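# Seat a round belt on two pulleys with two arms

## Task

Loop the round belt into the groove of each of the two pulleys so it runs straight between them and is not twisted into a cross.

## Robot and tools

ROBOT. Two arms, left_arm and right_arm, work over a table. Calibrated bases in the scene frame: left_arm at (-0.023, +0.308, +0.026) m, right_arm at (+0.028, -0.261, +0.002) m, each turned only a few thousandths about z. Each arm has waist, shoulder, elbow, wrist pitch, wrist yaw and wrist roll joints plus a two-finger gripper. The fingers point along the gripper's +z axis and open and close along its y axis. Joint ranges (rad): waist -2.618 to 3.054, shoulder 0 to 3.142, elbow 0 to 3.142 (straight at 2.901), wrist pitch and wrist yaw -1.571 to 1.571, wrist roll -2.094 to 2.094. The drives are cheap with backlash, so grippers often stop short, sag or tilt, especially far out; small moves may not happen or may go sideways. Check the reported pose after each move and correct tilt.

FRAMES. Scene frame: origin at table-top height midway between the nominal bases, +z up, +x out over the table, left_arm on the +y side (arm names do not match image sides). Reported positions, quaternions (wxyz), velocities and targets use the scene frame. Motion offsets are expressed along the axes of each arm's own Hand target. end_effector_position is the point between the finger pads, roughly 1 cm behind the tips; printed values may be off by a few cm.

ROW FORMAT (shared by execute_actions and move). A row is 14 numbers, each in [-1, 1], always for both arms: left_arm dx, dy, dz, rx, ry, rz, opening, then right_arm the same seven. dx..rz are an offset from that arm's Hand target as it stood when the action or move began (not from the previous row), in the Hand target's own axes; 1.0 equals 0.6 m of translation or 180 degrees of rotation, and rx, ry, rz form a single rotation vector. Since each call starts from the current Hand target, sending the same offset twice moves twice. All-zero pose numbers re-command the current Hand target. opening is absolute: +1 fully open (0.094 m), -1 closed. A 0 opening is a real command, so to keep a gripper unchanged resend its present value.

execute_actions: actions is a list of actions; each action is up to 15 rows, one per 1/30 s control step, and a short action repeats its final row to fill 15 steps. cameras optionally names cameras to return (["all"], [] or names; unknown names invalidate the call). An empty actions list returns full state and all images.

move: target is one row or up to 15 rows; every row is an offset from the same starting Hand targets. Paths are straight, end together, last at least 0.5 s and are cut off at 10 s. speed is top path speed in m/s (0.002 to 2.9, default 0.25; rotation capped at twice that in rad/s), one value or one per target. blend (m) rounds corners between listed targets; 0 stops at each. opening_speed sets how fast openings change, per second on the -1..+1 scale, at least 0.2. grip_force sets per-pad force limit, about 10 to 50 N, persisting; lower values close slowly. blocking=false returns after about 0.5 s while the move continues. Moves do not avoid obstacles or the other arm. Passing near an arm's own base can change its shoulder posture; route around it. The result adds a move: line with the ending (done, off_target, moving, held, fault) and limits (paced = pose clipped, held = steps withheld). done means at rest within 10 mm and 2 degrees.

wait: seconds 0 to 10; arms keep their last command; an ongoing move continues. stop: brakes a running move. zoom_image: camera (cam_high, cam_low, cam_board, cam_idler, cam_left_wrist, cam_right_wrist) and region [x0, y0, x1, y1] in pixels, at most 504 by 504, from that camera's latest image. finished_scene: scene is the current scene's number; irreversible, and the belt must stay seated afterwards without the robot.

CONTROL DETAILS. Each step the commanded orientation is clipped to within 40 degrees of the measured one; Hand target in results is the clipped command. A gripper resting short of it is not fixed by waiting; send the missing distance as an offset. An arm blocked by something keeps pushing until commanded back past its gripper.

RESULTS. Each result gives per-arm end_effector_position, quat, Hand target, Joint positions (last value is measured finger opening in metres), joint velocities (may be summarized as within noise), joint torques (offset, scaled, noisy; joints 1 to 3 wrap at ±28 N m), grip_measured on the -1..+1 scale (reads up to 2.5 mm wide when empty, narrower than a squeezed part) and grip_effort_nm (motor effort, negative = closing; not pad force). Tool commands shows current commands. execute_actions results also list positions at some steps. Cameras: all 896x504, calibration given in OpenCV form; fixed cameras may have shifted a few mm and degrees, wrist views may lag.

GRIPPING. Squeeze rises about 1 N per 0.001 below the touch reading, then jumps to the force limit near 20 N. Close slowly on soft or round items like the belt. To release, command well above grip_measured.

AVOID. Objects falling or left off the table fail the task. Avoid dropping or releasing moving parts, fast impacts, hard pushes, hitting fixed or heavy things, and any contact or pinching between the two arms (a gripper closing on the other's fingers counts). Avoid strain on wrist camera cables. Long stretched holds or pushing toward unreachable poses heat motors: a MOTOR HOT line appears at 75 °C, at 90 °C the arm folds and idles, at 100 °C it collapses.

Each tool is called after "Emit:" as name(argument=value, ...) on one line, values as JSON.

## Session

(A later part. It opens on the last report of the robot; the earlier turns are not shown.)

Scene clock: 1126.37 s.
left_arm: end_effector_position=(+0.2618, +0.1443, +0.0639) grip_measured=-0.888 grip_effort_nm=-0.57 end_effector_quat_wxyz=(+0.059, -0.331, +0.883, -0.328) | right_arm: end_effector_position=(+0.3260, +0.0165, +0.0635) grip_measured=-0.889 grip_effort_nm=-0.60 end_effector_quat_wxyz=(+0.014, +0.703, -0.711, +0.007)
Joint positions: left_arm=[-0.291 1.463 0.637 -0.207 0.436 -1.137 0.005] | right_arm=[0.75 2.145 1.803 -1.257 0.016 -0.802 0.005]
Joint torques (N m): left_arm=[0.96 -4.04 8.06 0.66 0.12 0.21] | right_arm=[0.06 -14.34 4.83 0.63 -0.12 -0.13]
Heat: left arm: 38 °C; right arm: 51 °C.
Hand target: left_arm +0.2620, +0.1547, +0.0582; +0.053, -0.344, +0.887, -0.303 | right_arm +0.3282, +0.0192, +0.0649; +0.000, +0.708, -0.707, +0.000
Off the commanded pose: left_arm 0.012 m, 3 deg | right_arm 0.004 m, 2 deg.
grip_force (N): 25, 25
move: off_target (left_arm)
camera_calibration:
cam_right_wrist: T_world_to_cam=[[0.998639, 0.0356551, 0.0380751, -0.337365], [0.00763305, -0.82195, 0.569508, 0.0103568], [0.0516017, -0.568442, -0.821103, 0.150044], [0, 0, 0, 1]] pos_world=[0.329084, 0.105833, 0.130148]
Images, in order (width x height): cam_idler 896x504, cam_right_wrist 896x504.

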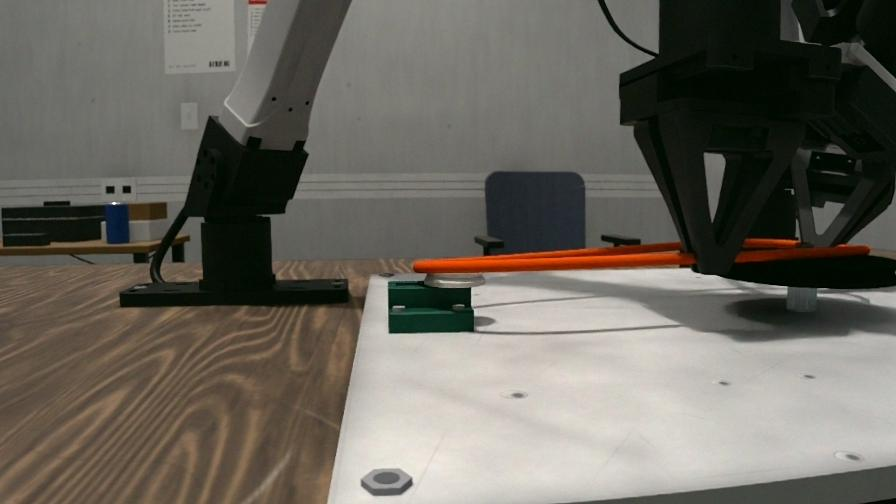

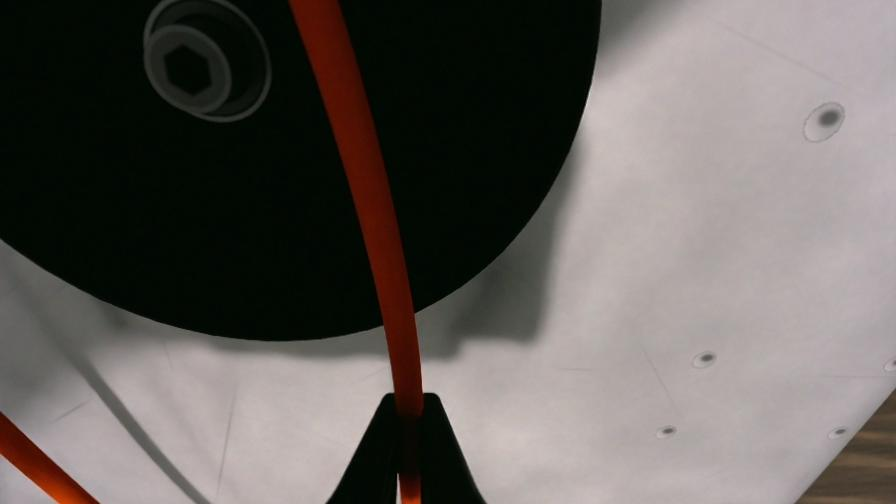

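Emit:
move(target=[[0,0,0,0,0,0,-0.95,0,-0.025,-0.0067,0,0,0.1667,-0.95]], speed=0.08, cameras=["cam_idler","cam_right_wrist","cam_left_wrist","cam_board"])

Emit:
zoom_image(camera="cam_idler", region=[340, 200, 560, 340])

Scene clock: 1144.97 s.
left_arm: end_effector_position=(+0.2627, +0.1428, +0.0659) grip_measured=-0.888 grip_effort_nm=-0.57 end_effector_quat_wxyz=(+0.059, -0.326, +0.883, -0.331) | right_arm: end_effector_position=(+0.3360, +0.0196, +0.0698) grip_measured=-0.889 grip_effort_nm=-0.60 end_effector_quat_wxyz=(+0.001, -0.521, +0.854, -0.003)
Joint positions: left_arm=[-0.291 1.463 0.642 -0.207 0.443 -1.131 0.005] | right_arm=[0.735 2.151 1.839 -1.257 0.006 -0.354 0.005]
Joint torques (N m): left_arm=[0.98 -4.22 7.64 0.64 0.01 0.24] | right_arm=[-0.64 -10.8 9.06 0.31 -0.1 0.36]
Heat: left arm: 39 °C; right arm: 50 °C.
Hand target: left_arm +0.2620, +0.1547, +0.0582; +0.053, -0.344, +0.887, -0.303 | right_arm +0.3431, +0.0193, +0.0690; +0.000, -0.501, +0.866, +0.000
Off the commanded pose: left_arm 0.014 m, 4 deg | right_arm 0.007 m, 3 deg.
grip_force (N): 25, 25
move: off_target (left_arm, right_arm)
camera_calibration:
cam_left_wrist: T_world_to_cam=[[0.56232, -0.503353, 0.656074, -0.127843], [-0.821987, -0.253719, 0.509866, 0.259314], [-0.0901837, -0.825992, -0.556421, 0.275581], [0, 0, 0, 1]] pos_world=[0.309894, 0.229071, 0.104998]
cam_right_wrist: T_world_to_cam=[[0.908155, -0.414988, 0.055127, -0.309581], [-0.375617, -0.7496, 0.544988, 0.138304], [-0.184841, -0.51564, -0.83663, 0.235931], [0, 0, 0, 1]] pos_world=[0.376707, 0.0968557, 0.139079]
Images, in order (width x height): cam_board 896x504, cam_idler 896x504, cam_left_wrist 896x504, cam_right_wrist 896x504.

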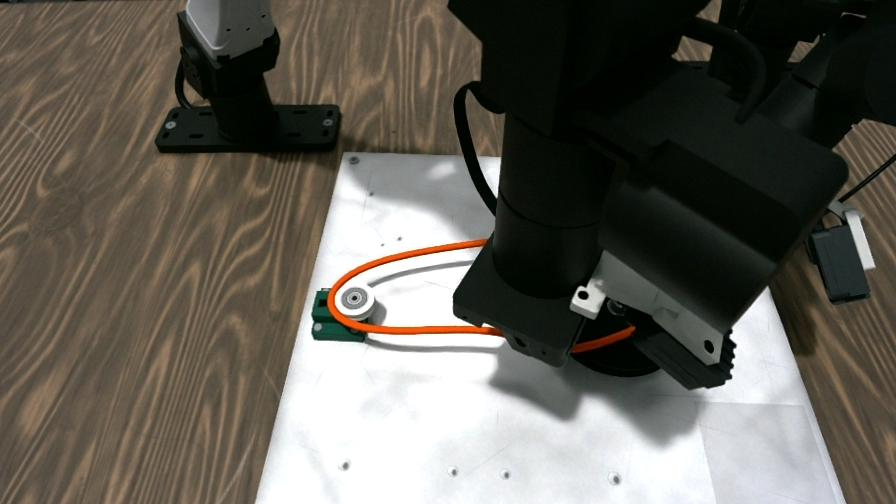

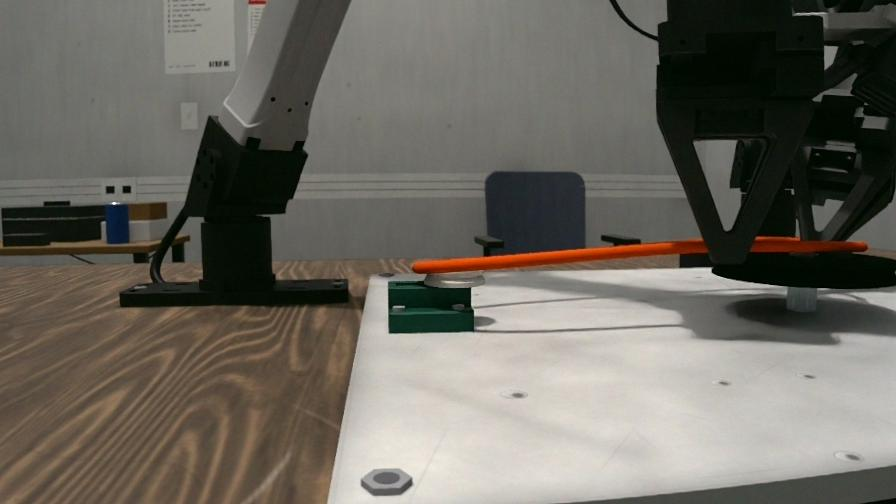

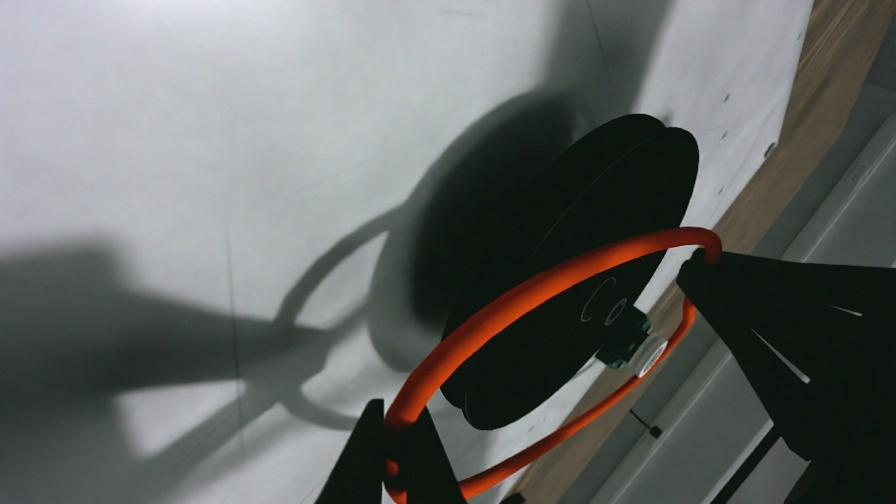

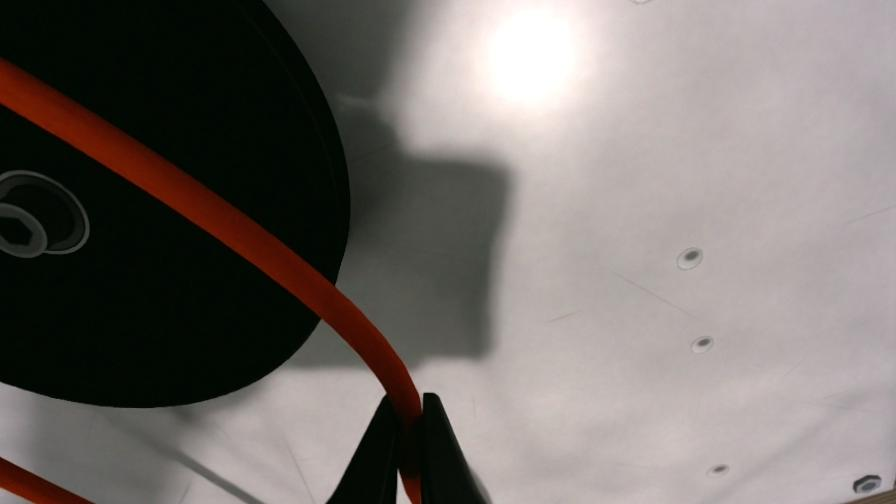

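Scaled by 2.291 from the camera's 896x504 image, which has a finer 1280x720 frame.

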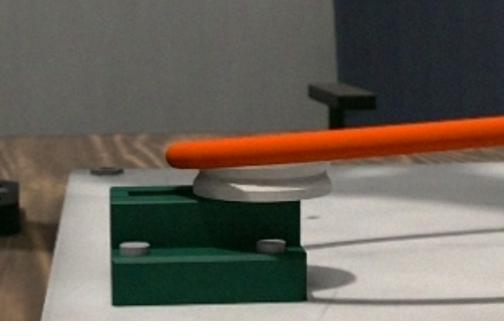

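Emit:
zoom_image(camera="cam_left_wrist", region=[340, 100, 780, 504])

Scaled by 1.145 from the camera's 896x504 image, which has a finer 1280x720 frame.

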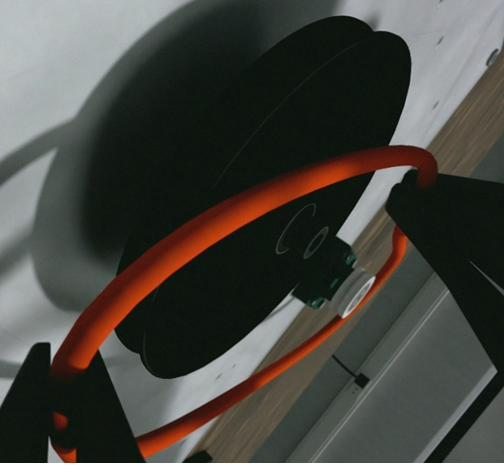

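Emit:
move(target=[[0,0,0,0,0,0,-0.6,0,0,0,0,0,0,-0.95],[0,0,-0.1,0,0,0,-0.6,0,0,0,0,0,0,-0.95],[0,0,-0.25,0,0,0,-0.6,0,0,0,0,0,0,-0.95]], speed=0.12, cameras=["cam_board","cam_idler","cam_left_wrist","cam_right_wrist"])

Scene clock: 1241.70 s.
left_arm: end_effector_position=(+0.2186, +0.2318, +0.1687) grip_measured=-0.602 grip_effort_nm=0.11 end_effector_quat_wxyz=(+0.053, -0.355, +0.886, -0.292) | right_arm: end_effector_position=(+0.3394, +0.0158, +0.0702) grip_measured=-0.889 grip_effort_nm=-0.60 end_effector_quat_wxyz=(+0.002, -0.507, +0.862, -0.007)
Joint positions: left_arm=[0.043 1.155 0.918 -1.003 0.514 -0.813 0.019] | right_arm=[0.727 2.151 1.841 -1.259 0.016 -0.329 0.005]
Joint torques (N m): left_arm=[0.16 -4 9.26 0.58 0.5 0.28] | right_arm=[0.02 -10.71 9.02 0.32 -0.09 0.21]
Heat: left arm: 42 °C; right arm: 48 °C.
Hand target: left_arm +0.2167, +0.2298, +0.1799; +0.053, -0.344, +0.887, -0.303 | right_arm +0.3431, +0.0193, +0.0689; +0.000, -0.501, +0.866, +0.000
Off the commanded pose: left_arm 0.012 m, 2 deg | right_arm 0.005 m, 1 deg.
grip_force (N): 25, 25
move: off_target (left_arm)
camera_calibration:
cam_left_wrist: T_world_to_cam=[[0.622489, -0.513952, 0.590221, -0.125326], [-0.7782, -0.326363, 0.536555, 0.196052], [-0.0831373, -0.79331, -0.603115, 0.401161], [0, 0, 0, 1]] pos_world=[0.263934, 0.317817, 0.210723]
cam_right_wrist: T_world_to_cam=[[0.893631, -0.444266, 0.0636463, -0.309542], [-0.403484, -0.733176, 0.547406, 0.145585], [-0.19653, -0.514859, -0.834444, 0.238808], [0, 0, 0, 1]] pos_world=[0.38229, 0.0921727, 0.139279]
Images, in order (width x height): cam_board 896x504, cam_idler 896x504, cam_left_wrist 896x504, cam_right_wrist 896x504.

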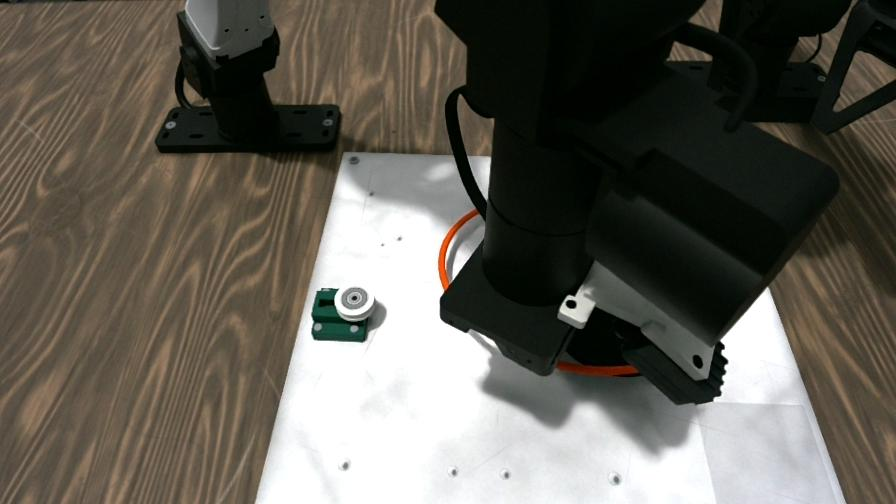

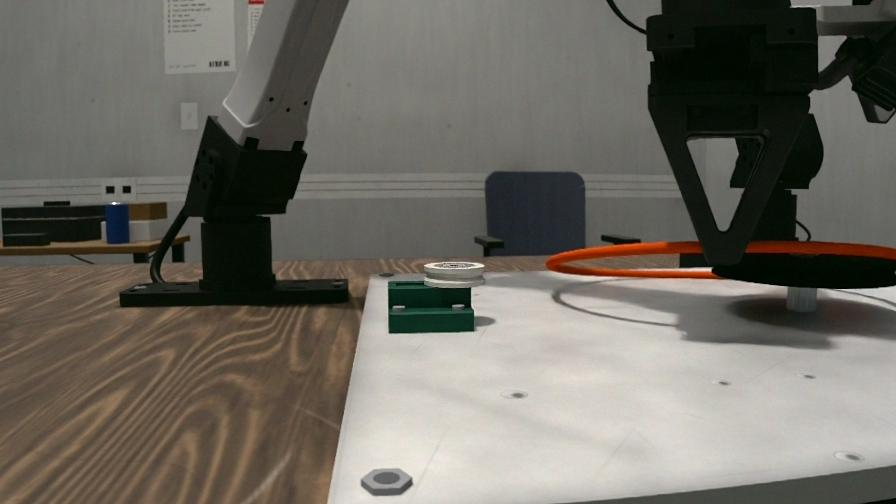

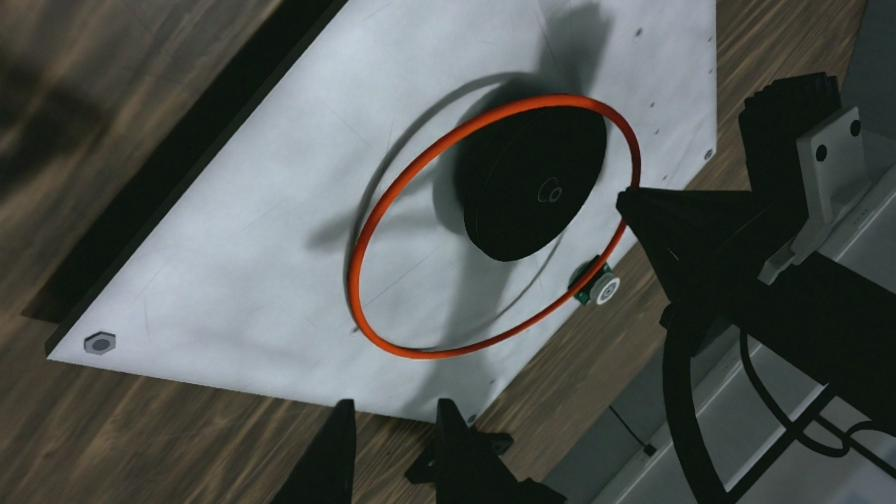

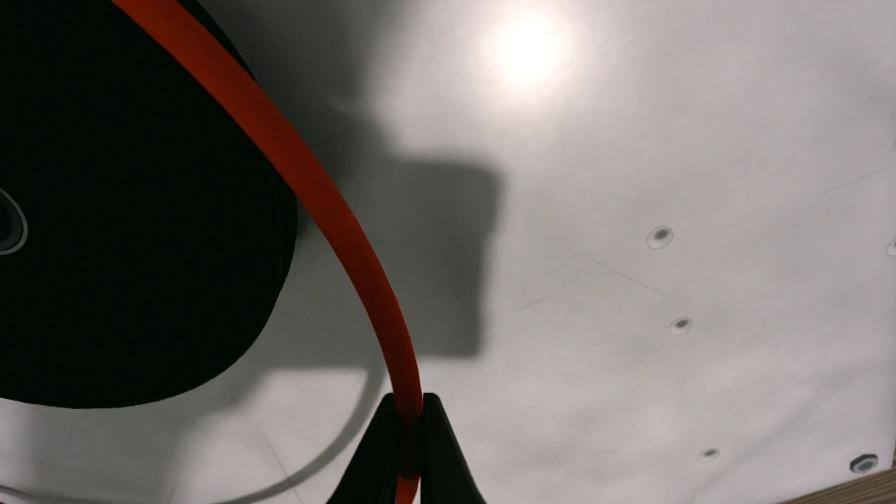

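Emit:
move(target=[[0,0,0,0,0,0,-0.4,-0.0387,-0.0603,-0.02,0,0,0,-0.95]], speed=0.08, cameras=["cam_board","cam_idler","cam_left_wrist","cam_high"])

Scene clock: 1253.23 s.
left_arm: end_effector_position=(+0.2186, +0.2318, +0.1687) grip_measured=-0.402 grip_effort_nm=0.11 end_effector_quat_wxyz=(+0.053, -0.355, +0.886, -0.292) | right_arm: end_effector_position=(+0.3879, +0.0209, +0.0849) grip_measured=-0.889 grip_effort_nm=-0.60 end_effector_quat_wxyz=(+0.014, -0.493, +0.870, -0.006)
Joint positions: left_arm=[0.043 1.155 0.918 -1.003 0.514 -0.813 0.028] | right_arm=[0.664 2.32 2.177 -1.401 0.016 -0.36 0.005]
Joint torques (N m): left_arm=[0.32 -3.97 9.09 0.6 0.5 0.23] | right_arm=[0.4 -11.86 8.79 0.17 -0.09 -0.12]
Heat: left arm: 42 °C; right arm: 48 °C.
Hand target: left_arm +0.2167, +0.2298, +0.1799; +0.053, -0.344, +0.887, -0.303 | right_arm +0.3861, +0.0213, +0.0809; +0.000, -0.501, +0.866, +0.000
Off the commanded pose: left_arm 0.012 m, 2 deg | right_arm 0.004 m, 2 deg.
grip_force (N): 25, 25
move: off_target (left_arm)
camera_calibration:
cam_left_wrist: T_world_to_cam=[[0.622489, -0.513952, 0.590221, -0.125326], [-0.7782, -0.326363, 0.536555, 0.196052], [-0.0831373, -0.79331, -0.603115, 0.401161], [0, 0, 0, 1]] pos_world=[0.263934, 0.317817, 0.210723]
Images, in order (width x height): cam_high 896x504, cam_board 896x504, cam_idler 896x504, cam_left_wrist 896x504.

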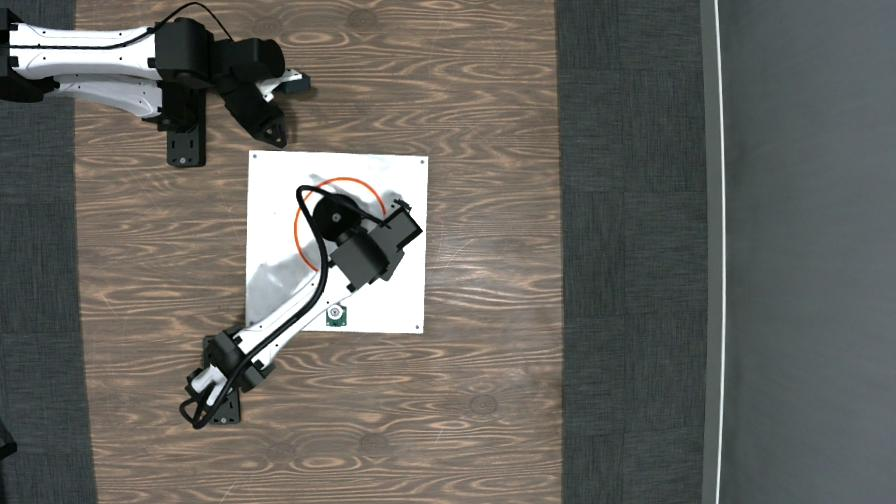

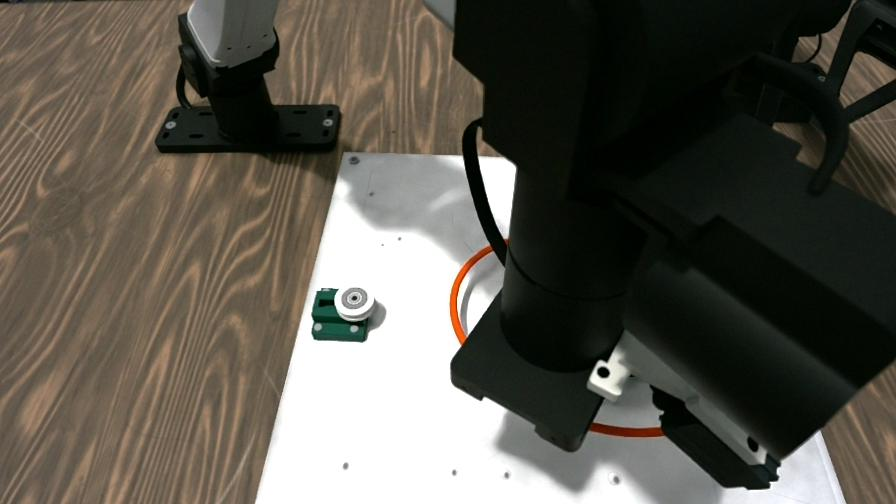

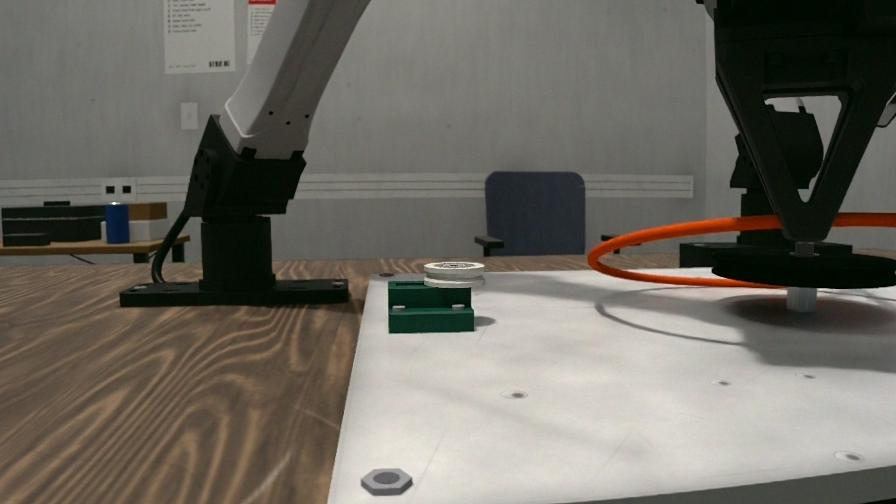

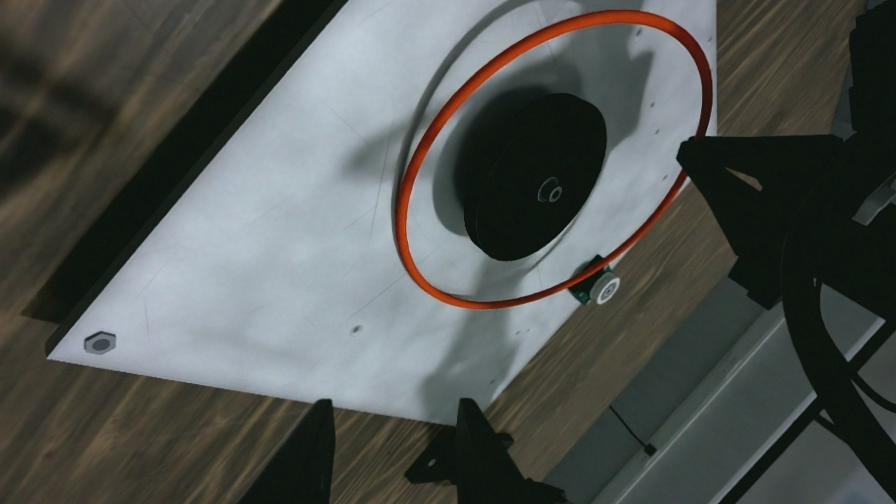

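Emit:
move(target=[[0.1403,-0.0875,0.1845,-0.1434,0.2043,0.7064,-0.2,0,0,0.0167,-0.0577,0.0333,0,-0.95]], speed=0.15, cameras=["cam_board","cam_idler","cam_left_wrist","cam_high"])

Scene clock: 1292.07 s.
left_arm: end_effector_position=(+0.2479, +0.1053, +0.1362) grip_measured=-0.202 grip_effort_nm=0.11 end_effector_quat_wxyz=(+0.043, +0.639, +0.767, +0.037) | right_arm: end_effector_position=(+0.3708, +0.0207, +0.0796) grip_measured=-0.889 grip_effort_nm=-0.60 end_effector_quat_wxyz=(-0.062, -0.523, +0.848, +0.050)
Joint positions: left_arm=[-0.674 1.745 1.438 -1.178 -0.072 0.713 0.037] | right_arm=[0.638 2.447 2.37 -1.609 -0.112 -0.468 0.005]
Joint torques (N m): left_arm=[-4.59 -6.45 6.89 -0.05 0.71 1.17] | right_arm=[-1.33 -11.69 8.18 0.43 -0.22 0.42]
Heat: left arm: 43 °C; right arm: 50 °C.
Hand target: left_arm +0.2168, +0.0898, +0.1298; +0.000, +0.707, +0.707, +0.000 | right_arm +0.3861, +0.0213, +0.0709; -0.091, -0.498, +0.861, +0.052
Off the commanded pose: left_arm 0.035 m, 12 deg | right_arm 0.018 m, 5 deg.
joint read past its limit (right arm) — joint 4 (wrist pitch), lower limit.
joint sent to its limit (right arm) — joint 4 (wrist pitch), lower limit. The joint targets are off in orientation, not in position.
grip_force (N): 25, 25
move: off_target (left_arm, right_arm)
camera_calibration:
cam_left_wrist: T_world_to_cam=[[-0.970566, -0.23367, -0.0583124, 0.264356], [-0.231119, 0.835611, 0.498336, -0.0578337], [-0.0677193, 0.497145, -0.865021, 0.179558], [0, 0, 0, 1]] pos_world=[0.255368, 0.0208322, 0.199557]
Images, in order (width x height): cam_high 896x504, cam_board 896x504, cam_idler 896x504, cam_left_wrist 896x504.

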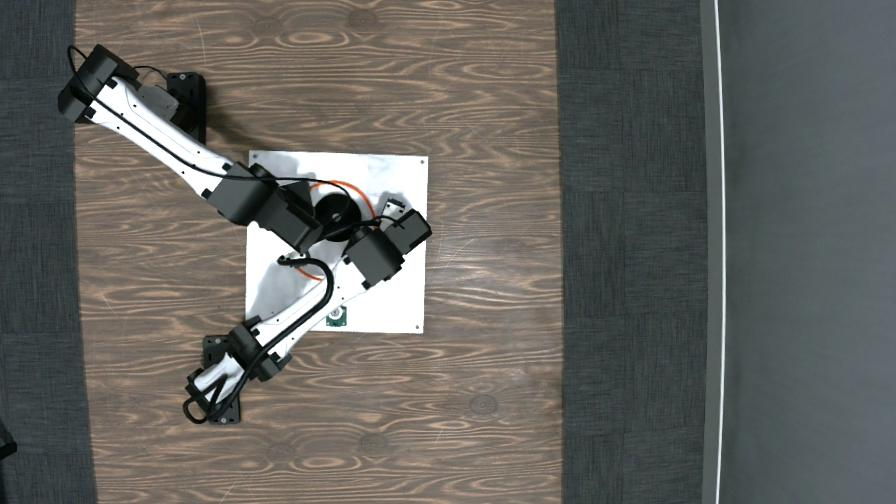

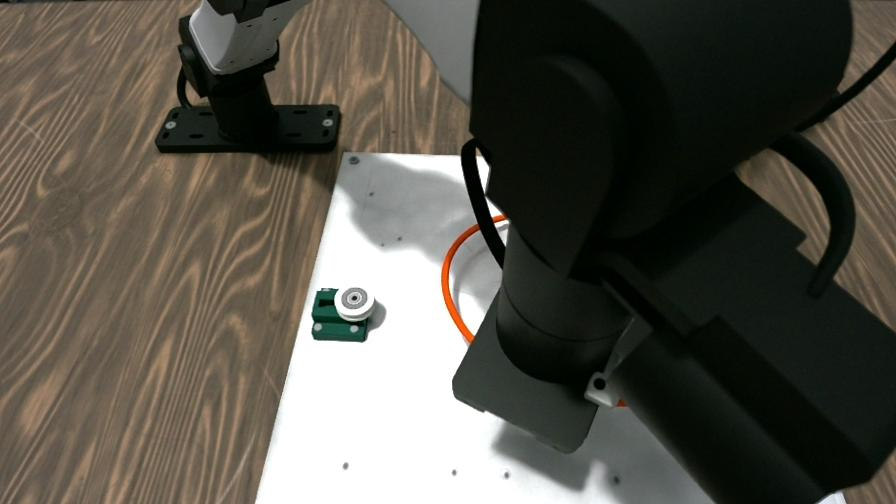

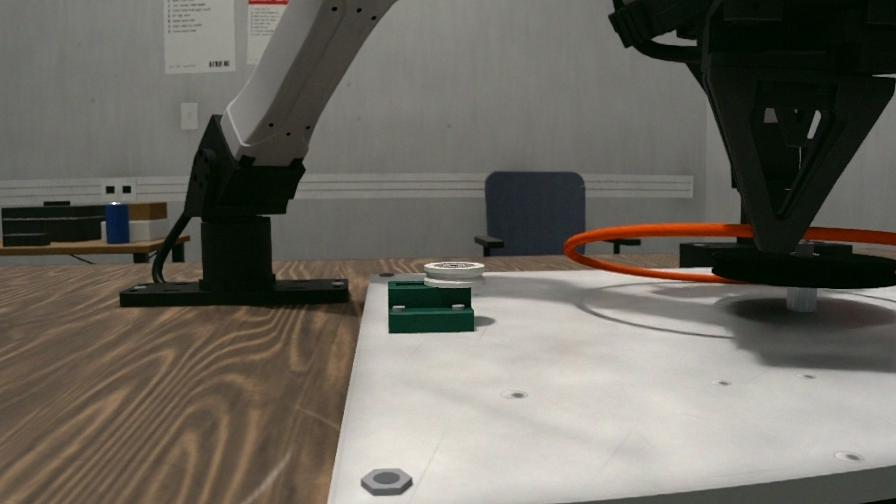

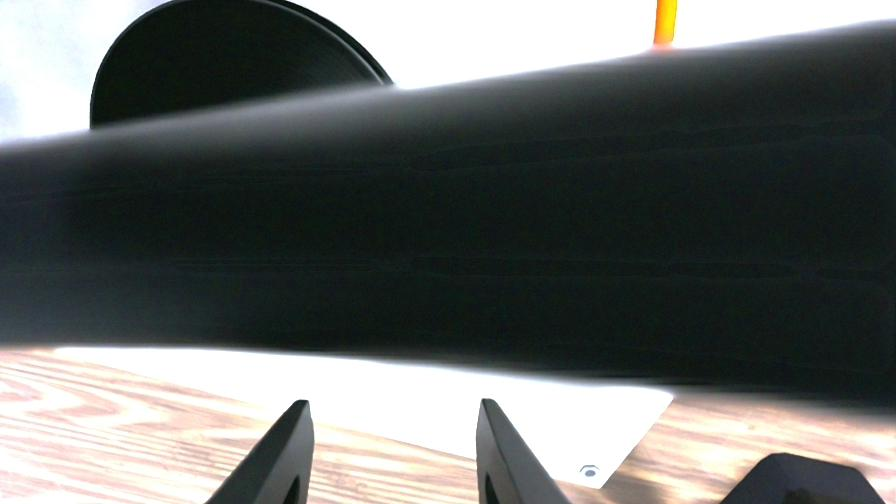

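Emit:
move(target=[[0.1667,0,-0.0667,0,0,0,-0.2,0,0,0,0,0,0,-0.95]], speed=0.15, cameras=["cam_high","cam_left_wrist","cam_right_wrist","cam_low","cam_idler"])

Scene clock: 1302.40 s.
left_arm: end_effector_position=(+0.2557, +0.1844, +0.1685) grip_measured=-0.202 grip_effort_nm=0.11 end_effector_quat_wxyz=(+0.046, +0.670, +0.739, +0.042) | right_arm: end_effector_position=(+0.3692, +0.0226, +0.0774) grip_measured=-0.889 grip_effort_nm=-0.60 end_effector_quat_wxyz=(-0.066, -0.522, +0.848, +0.058)
Joint positions: left_arm=[-0.444 1.591 1.395 -1.262 -0.055 1.026 0.037] | right_arm=[0.638 2.454 2.37 -1.609 -0.127 -0.468 0.005]
Joint torques (N m): left_arm=[-0.66 -9.76 5.15 -0.6 0.58 0.8] | right_arm=[-1.33 -12.34 8.17 0.42 -0.06 0.42]
Heat: left arm: 44 °C; right arm: 49 °C.
Hand target: left_arm +0.2168, +0.1899, +0.1699; +0.000, +0.707, +0.707, +0.000 | right_arm +0.3861, +0.0213, +0.0709; -0.091, -0.498, +0.861, +0.052
Off the commanded pose: left_arm 0.039 m, 9 deg | right_arm 0.018 m, 4 deg.
joint read past its limit (right arm) — joint 4 (wrist pitch), lower limit.
joint sent to its limit (right arm) — joint 4 (wrist pitch), lower limit. The joint targets are off in orientation, not in position.
grip_force (N): 25, 25
move: off_target (left_arm, right_arm)
camera_calibration:
cam_left_wrist: T_world_to_cam=[[-0.985654, -0.152425, -0.0724806, 0.283575], [-0.168089, 0.847648, 0.503229, -0.157325], [-0.0152667, 0.508193, -0.861108, 0.152531], [0, 0, 0, 1]] pos_world=[0.255391, 0.0990644, 0.23107]
cam_right_wrist: T_world_to_cam=[[0.905507, -0.406729, -0.120948, -0.324481], [-0.269368, -0.771213, 0.576777, 0.10769], [-0.327868, -0.489696, -0.807899, 0.299985], [0, 0, 0, 1]] pos_world=[0.421184, 0.0979777, 0.140999]
Images, in order (width x height): cam_high 896x504, cam_low 896x504, cam_idler 896x504, cam_left_wrist 896x504, cam_right_wrist 896x504.

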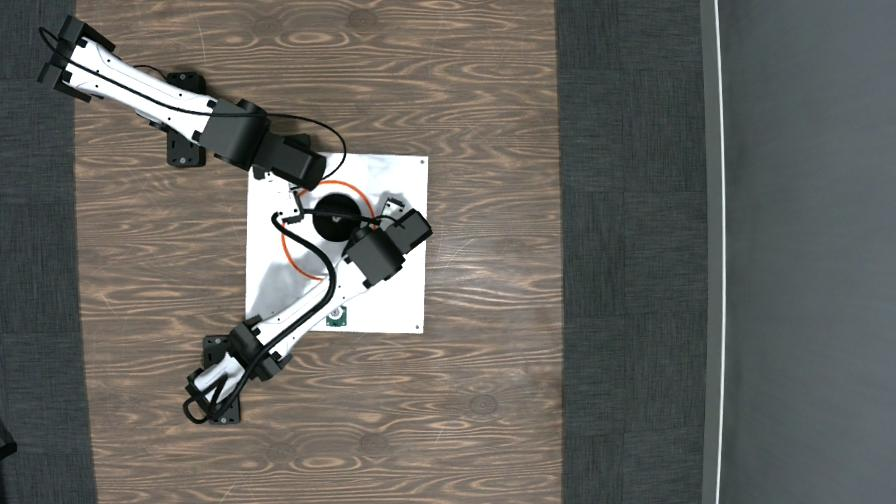

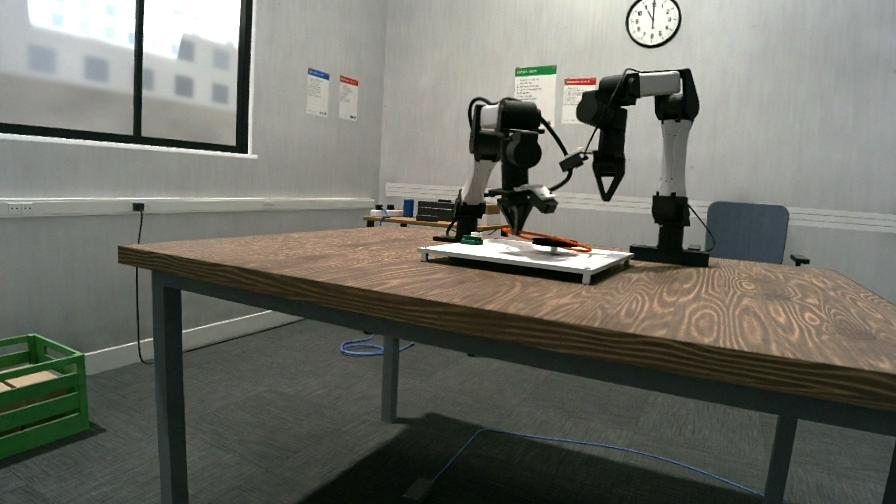

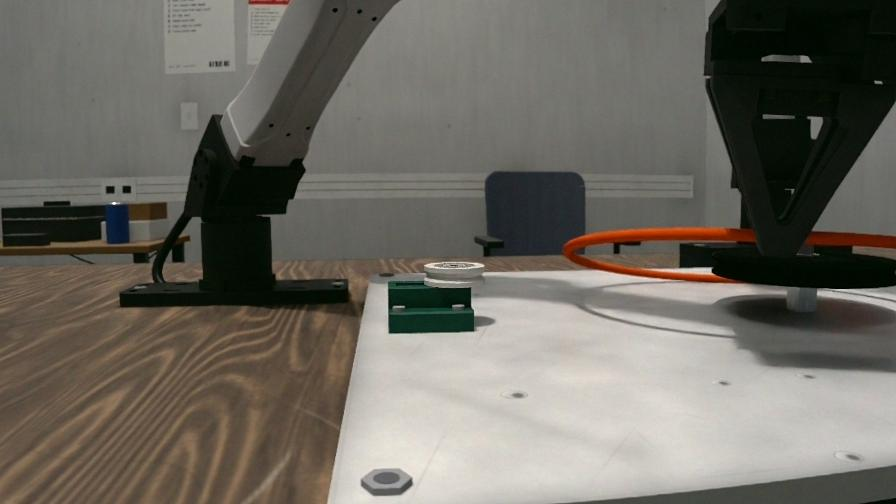

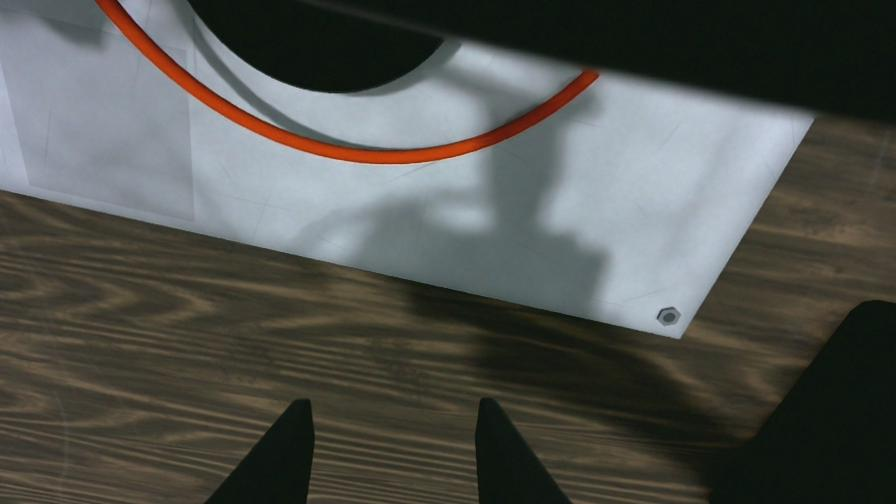

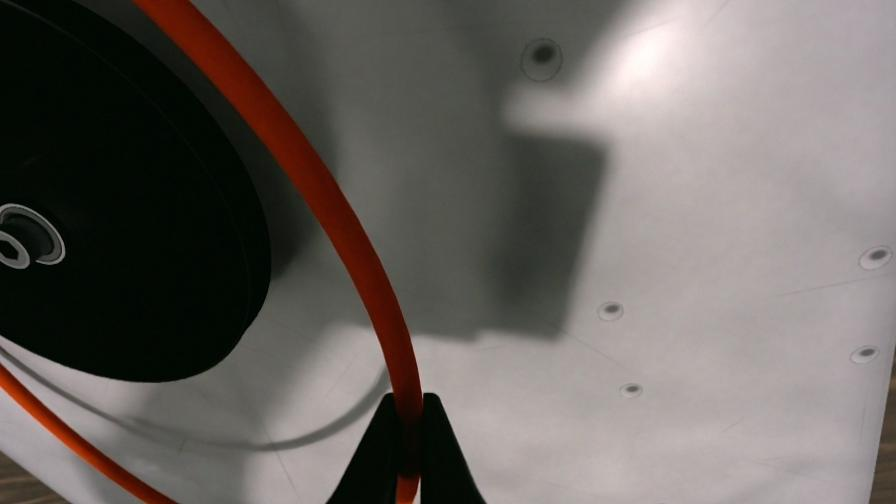

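Emit:
move(target=[[0.0835,0,-0.033,0,0,0,-0.2,0,0,0,0,0,0,-0.95],[0.0835,0.0888,0.0165,0.1525,-0.1525,-0.4835,-0.2,0,0,0,0,0,0,-0.95]], speed=0.15, cameras=["cam_high","cam_left_wrist","cam_low","cam_idler"])

Scene clock: 1375.97 s.
left_arm: end_effector_position=(+0.2656, +0.2420, +0.1615) grip_measured=-0.202 grip_effort_nm=0.10 end_effector_quat_wxyz=(-0.009, +0.007, +0.957, -0.289) | right_arm: end_effector_position=(+0.3767, +0.0150, +0.0770) grip_measured=-0.889 grip_effort_nm=-0.60 end_effector_quat_wxyz=(-0.063, -0.501, +0.862, +0.053)
Joint positions: left_arm=[0.107 1.683 1.356 -1.336 0.58 0.144 0.037] | right_arm=[0.617 2.454 2.37 -1.604 -0.118 -0.437 0.005]
Joint torques (N m): left_arm=[0.05 -7.42 4.79 0.47 0.65 -0.13] | right_arm=[0.29 -12.3 8.27 0.4 -0.07 0.19]
Heat: left arm: 40 °C; right arm: 50 °C.
Hand target: left_arm +0.2700, +0.2399, +0.1599; +0.000, -0.001, +0.954, -0.301 | right_arm +0.3861, +0.0213, +0.0709; -0.091, -0.498, +0.861, +0.052
Off the commanded pose: left_arm 0.005 m, 2 deg | right_arm 0.013 m, 3 deg.
joint read past its limit (right arm) — joint 4 (wrist pitch), lower limit.
joint sent to its limit (right arm) — joint 4 (wrist pitch), lower limit. The joint targets are off in orientation, not in position.
grip_force (N): 25, 25
move: off_target (right_arm)
camera_calibration:
cam_left_wrist: T_world_to_cam=[[0.0471189, -0.80335, 0.59364, 0.0772074], [-0.843509, 0.286329, 0.454431, 0.122173], [-0.535044, -0.522153, -0.664142, 0.473037], [0, 0, 0, 1]] pos_world=[0.352511, 0.27404, 0.212811]
Images, in order (width x height): cam_high 896x504, cam_low 896x504, cam_idler 896x504, cam_left_wrist 896x504.

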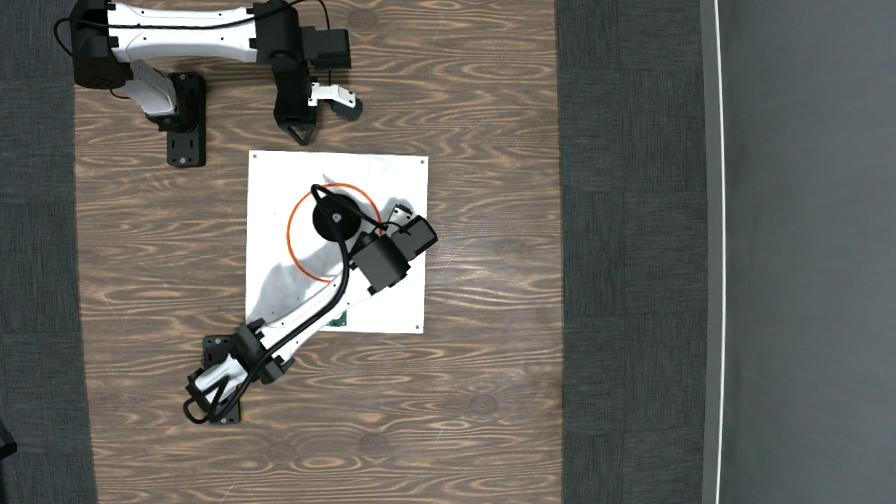

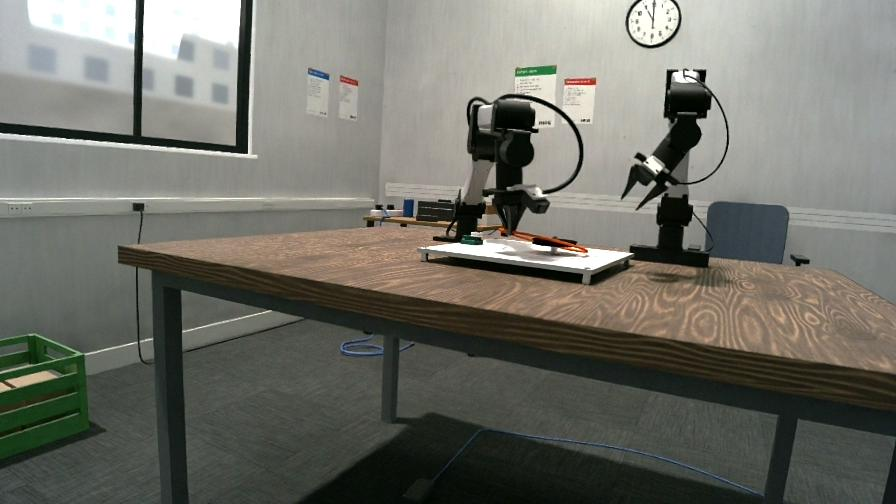

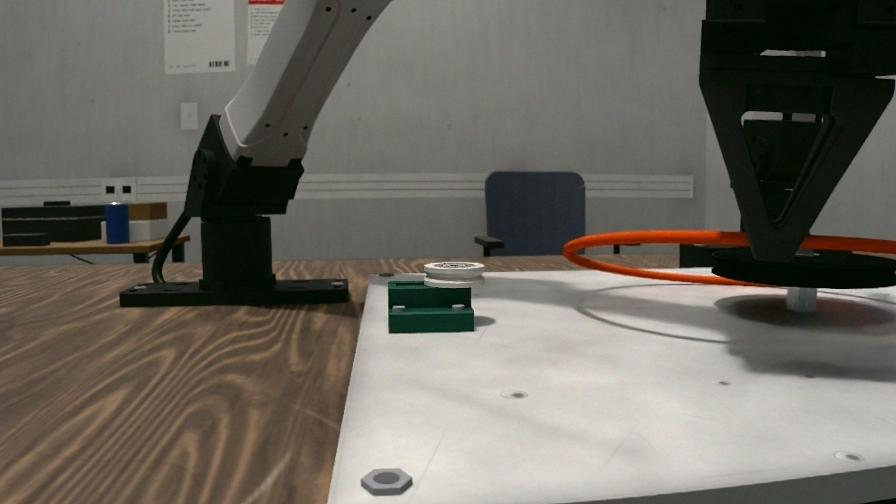

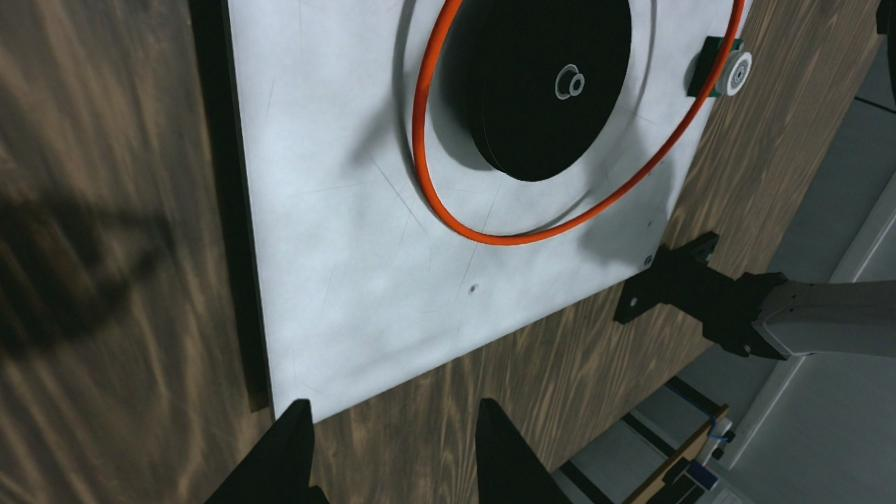

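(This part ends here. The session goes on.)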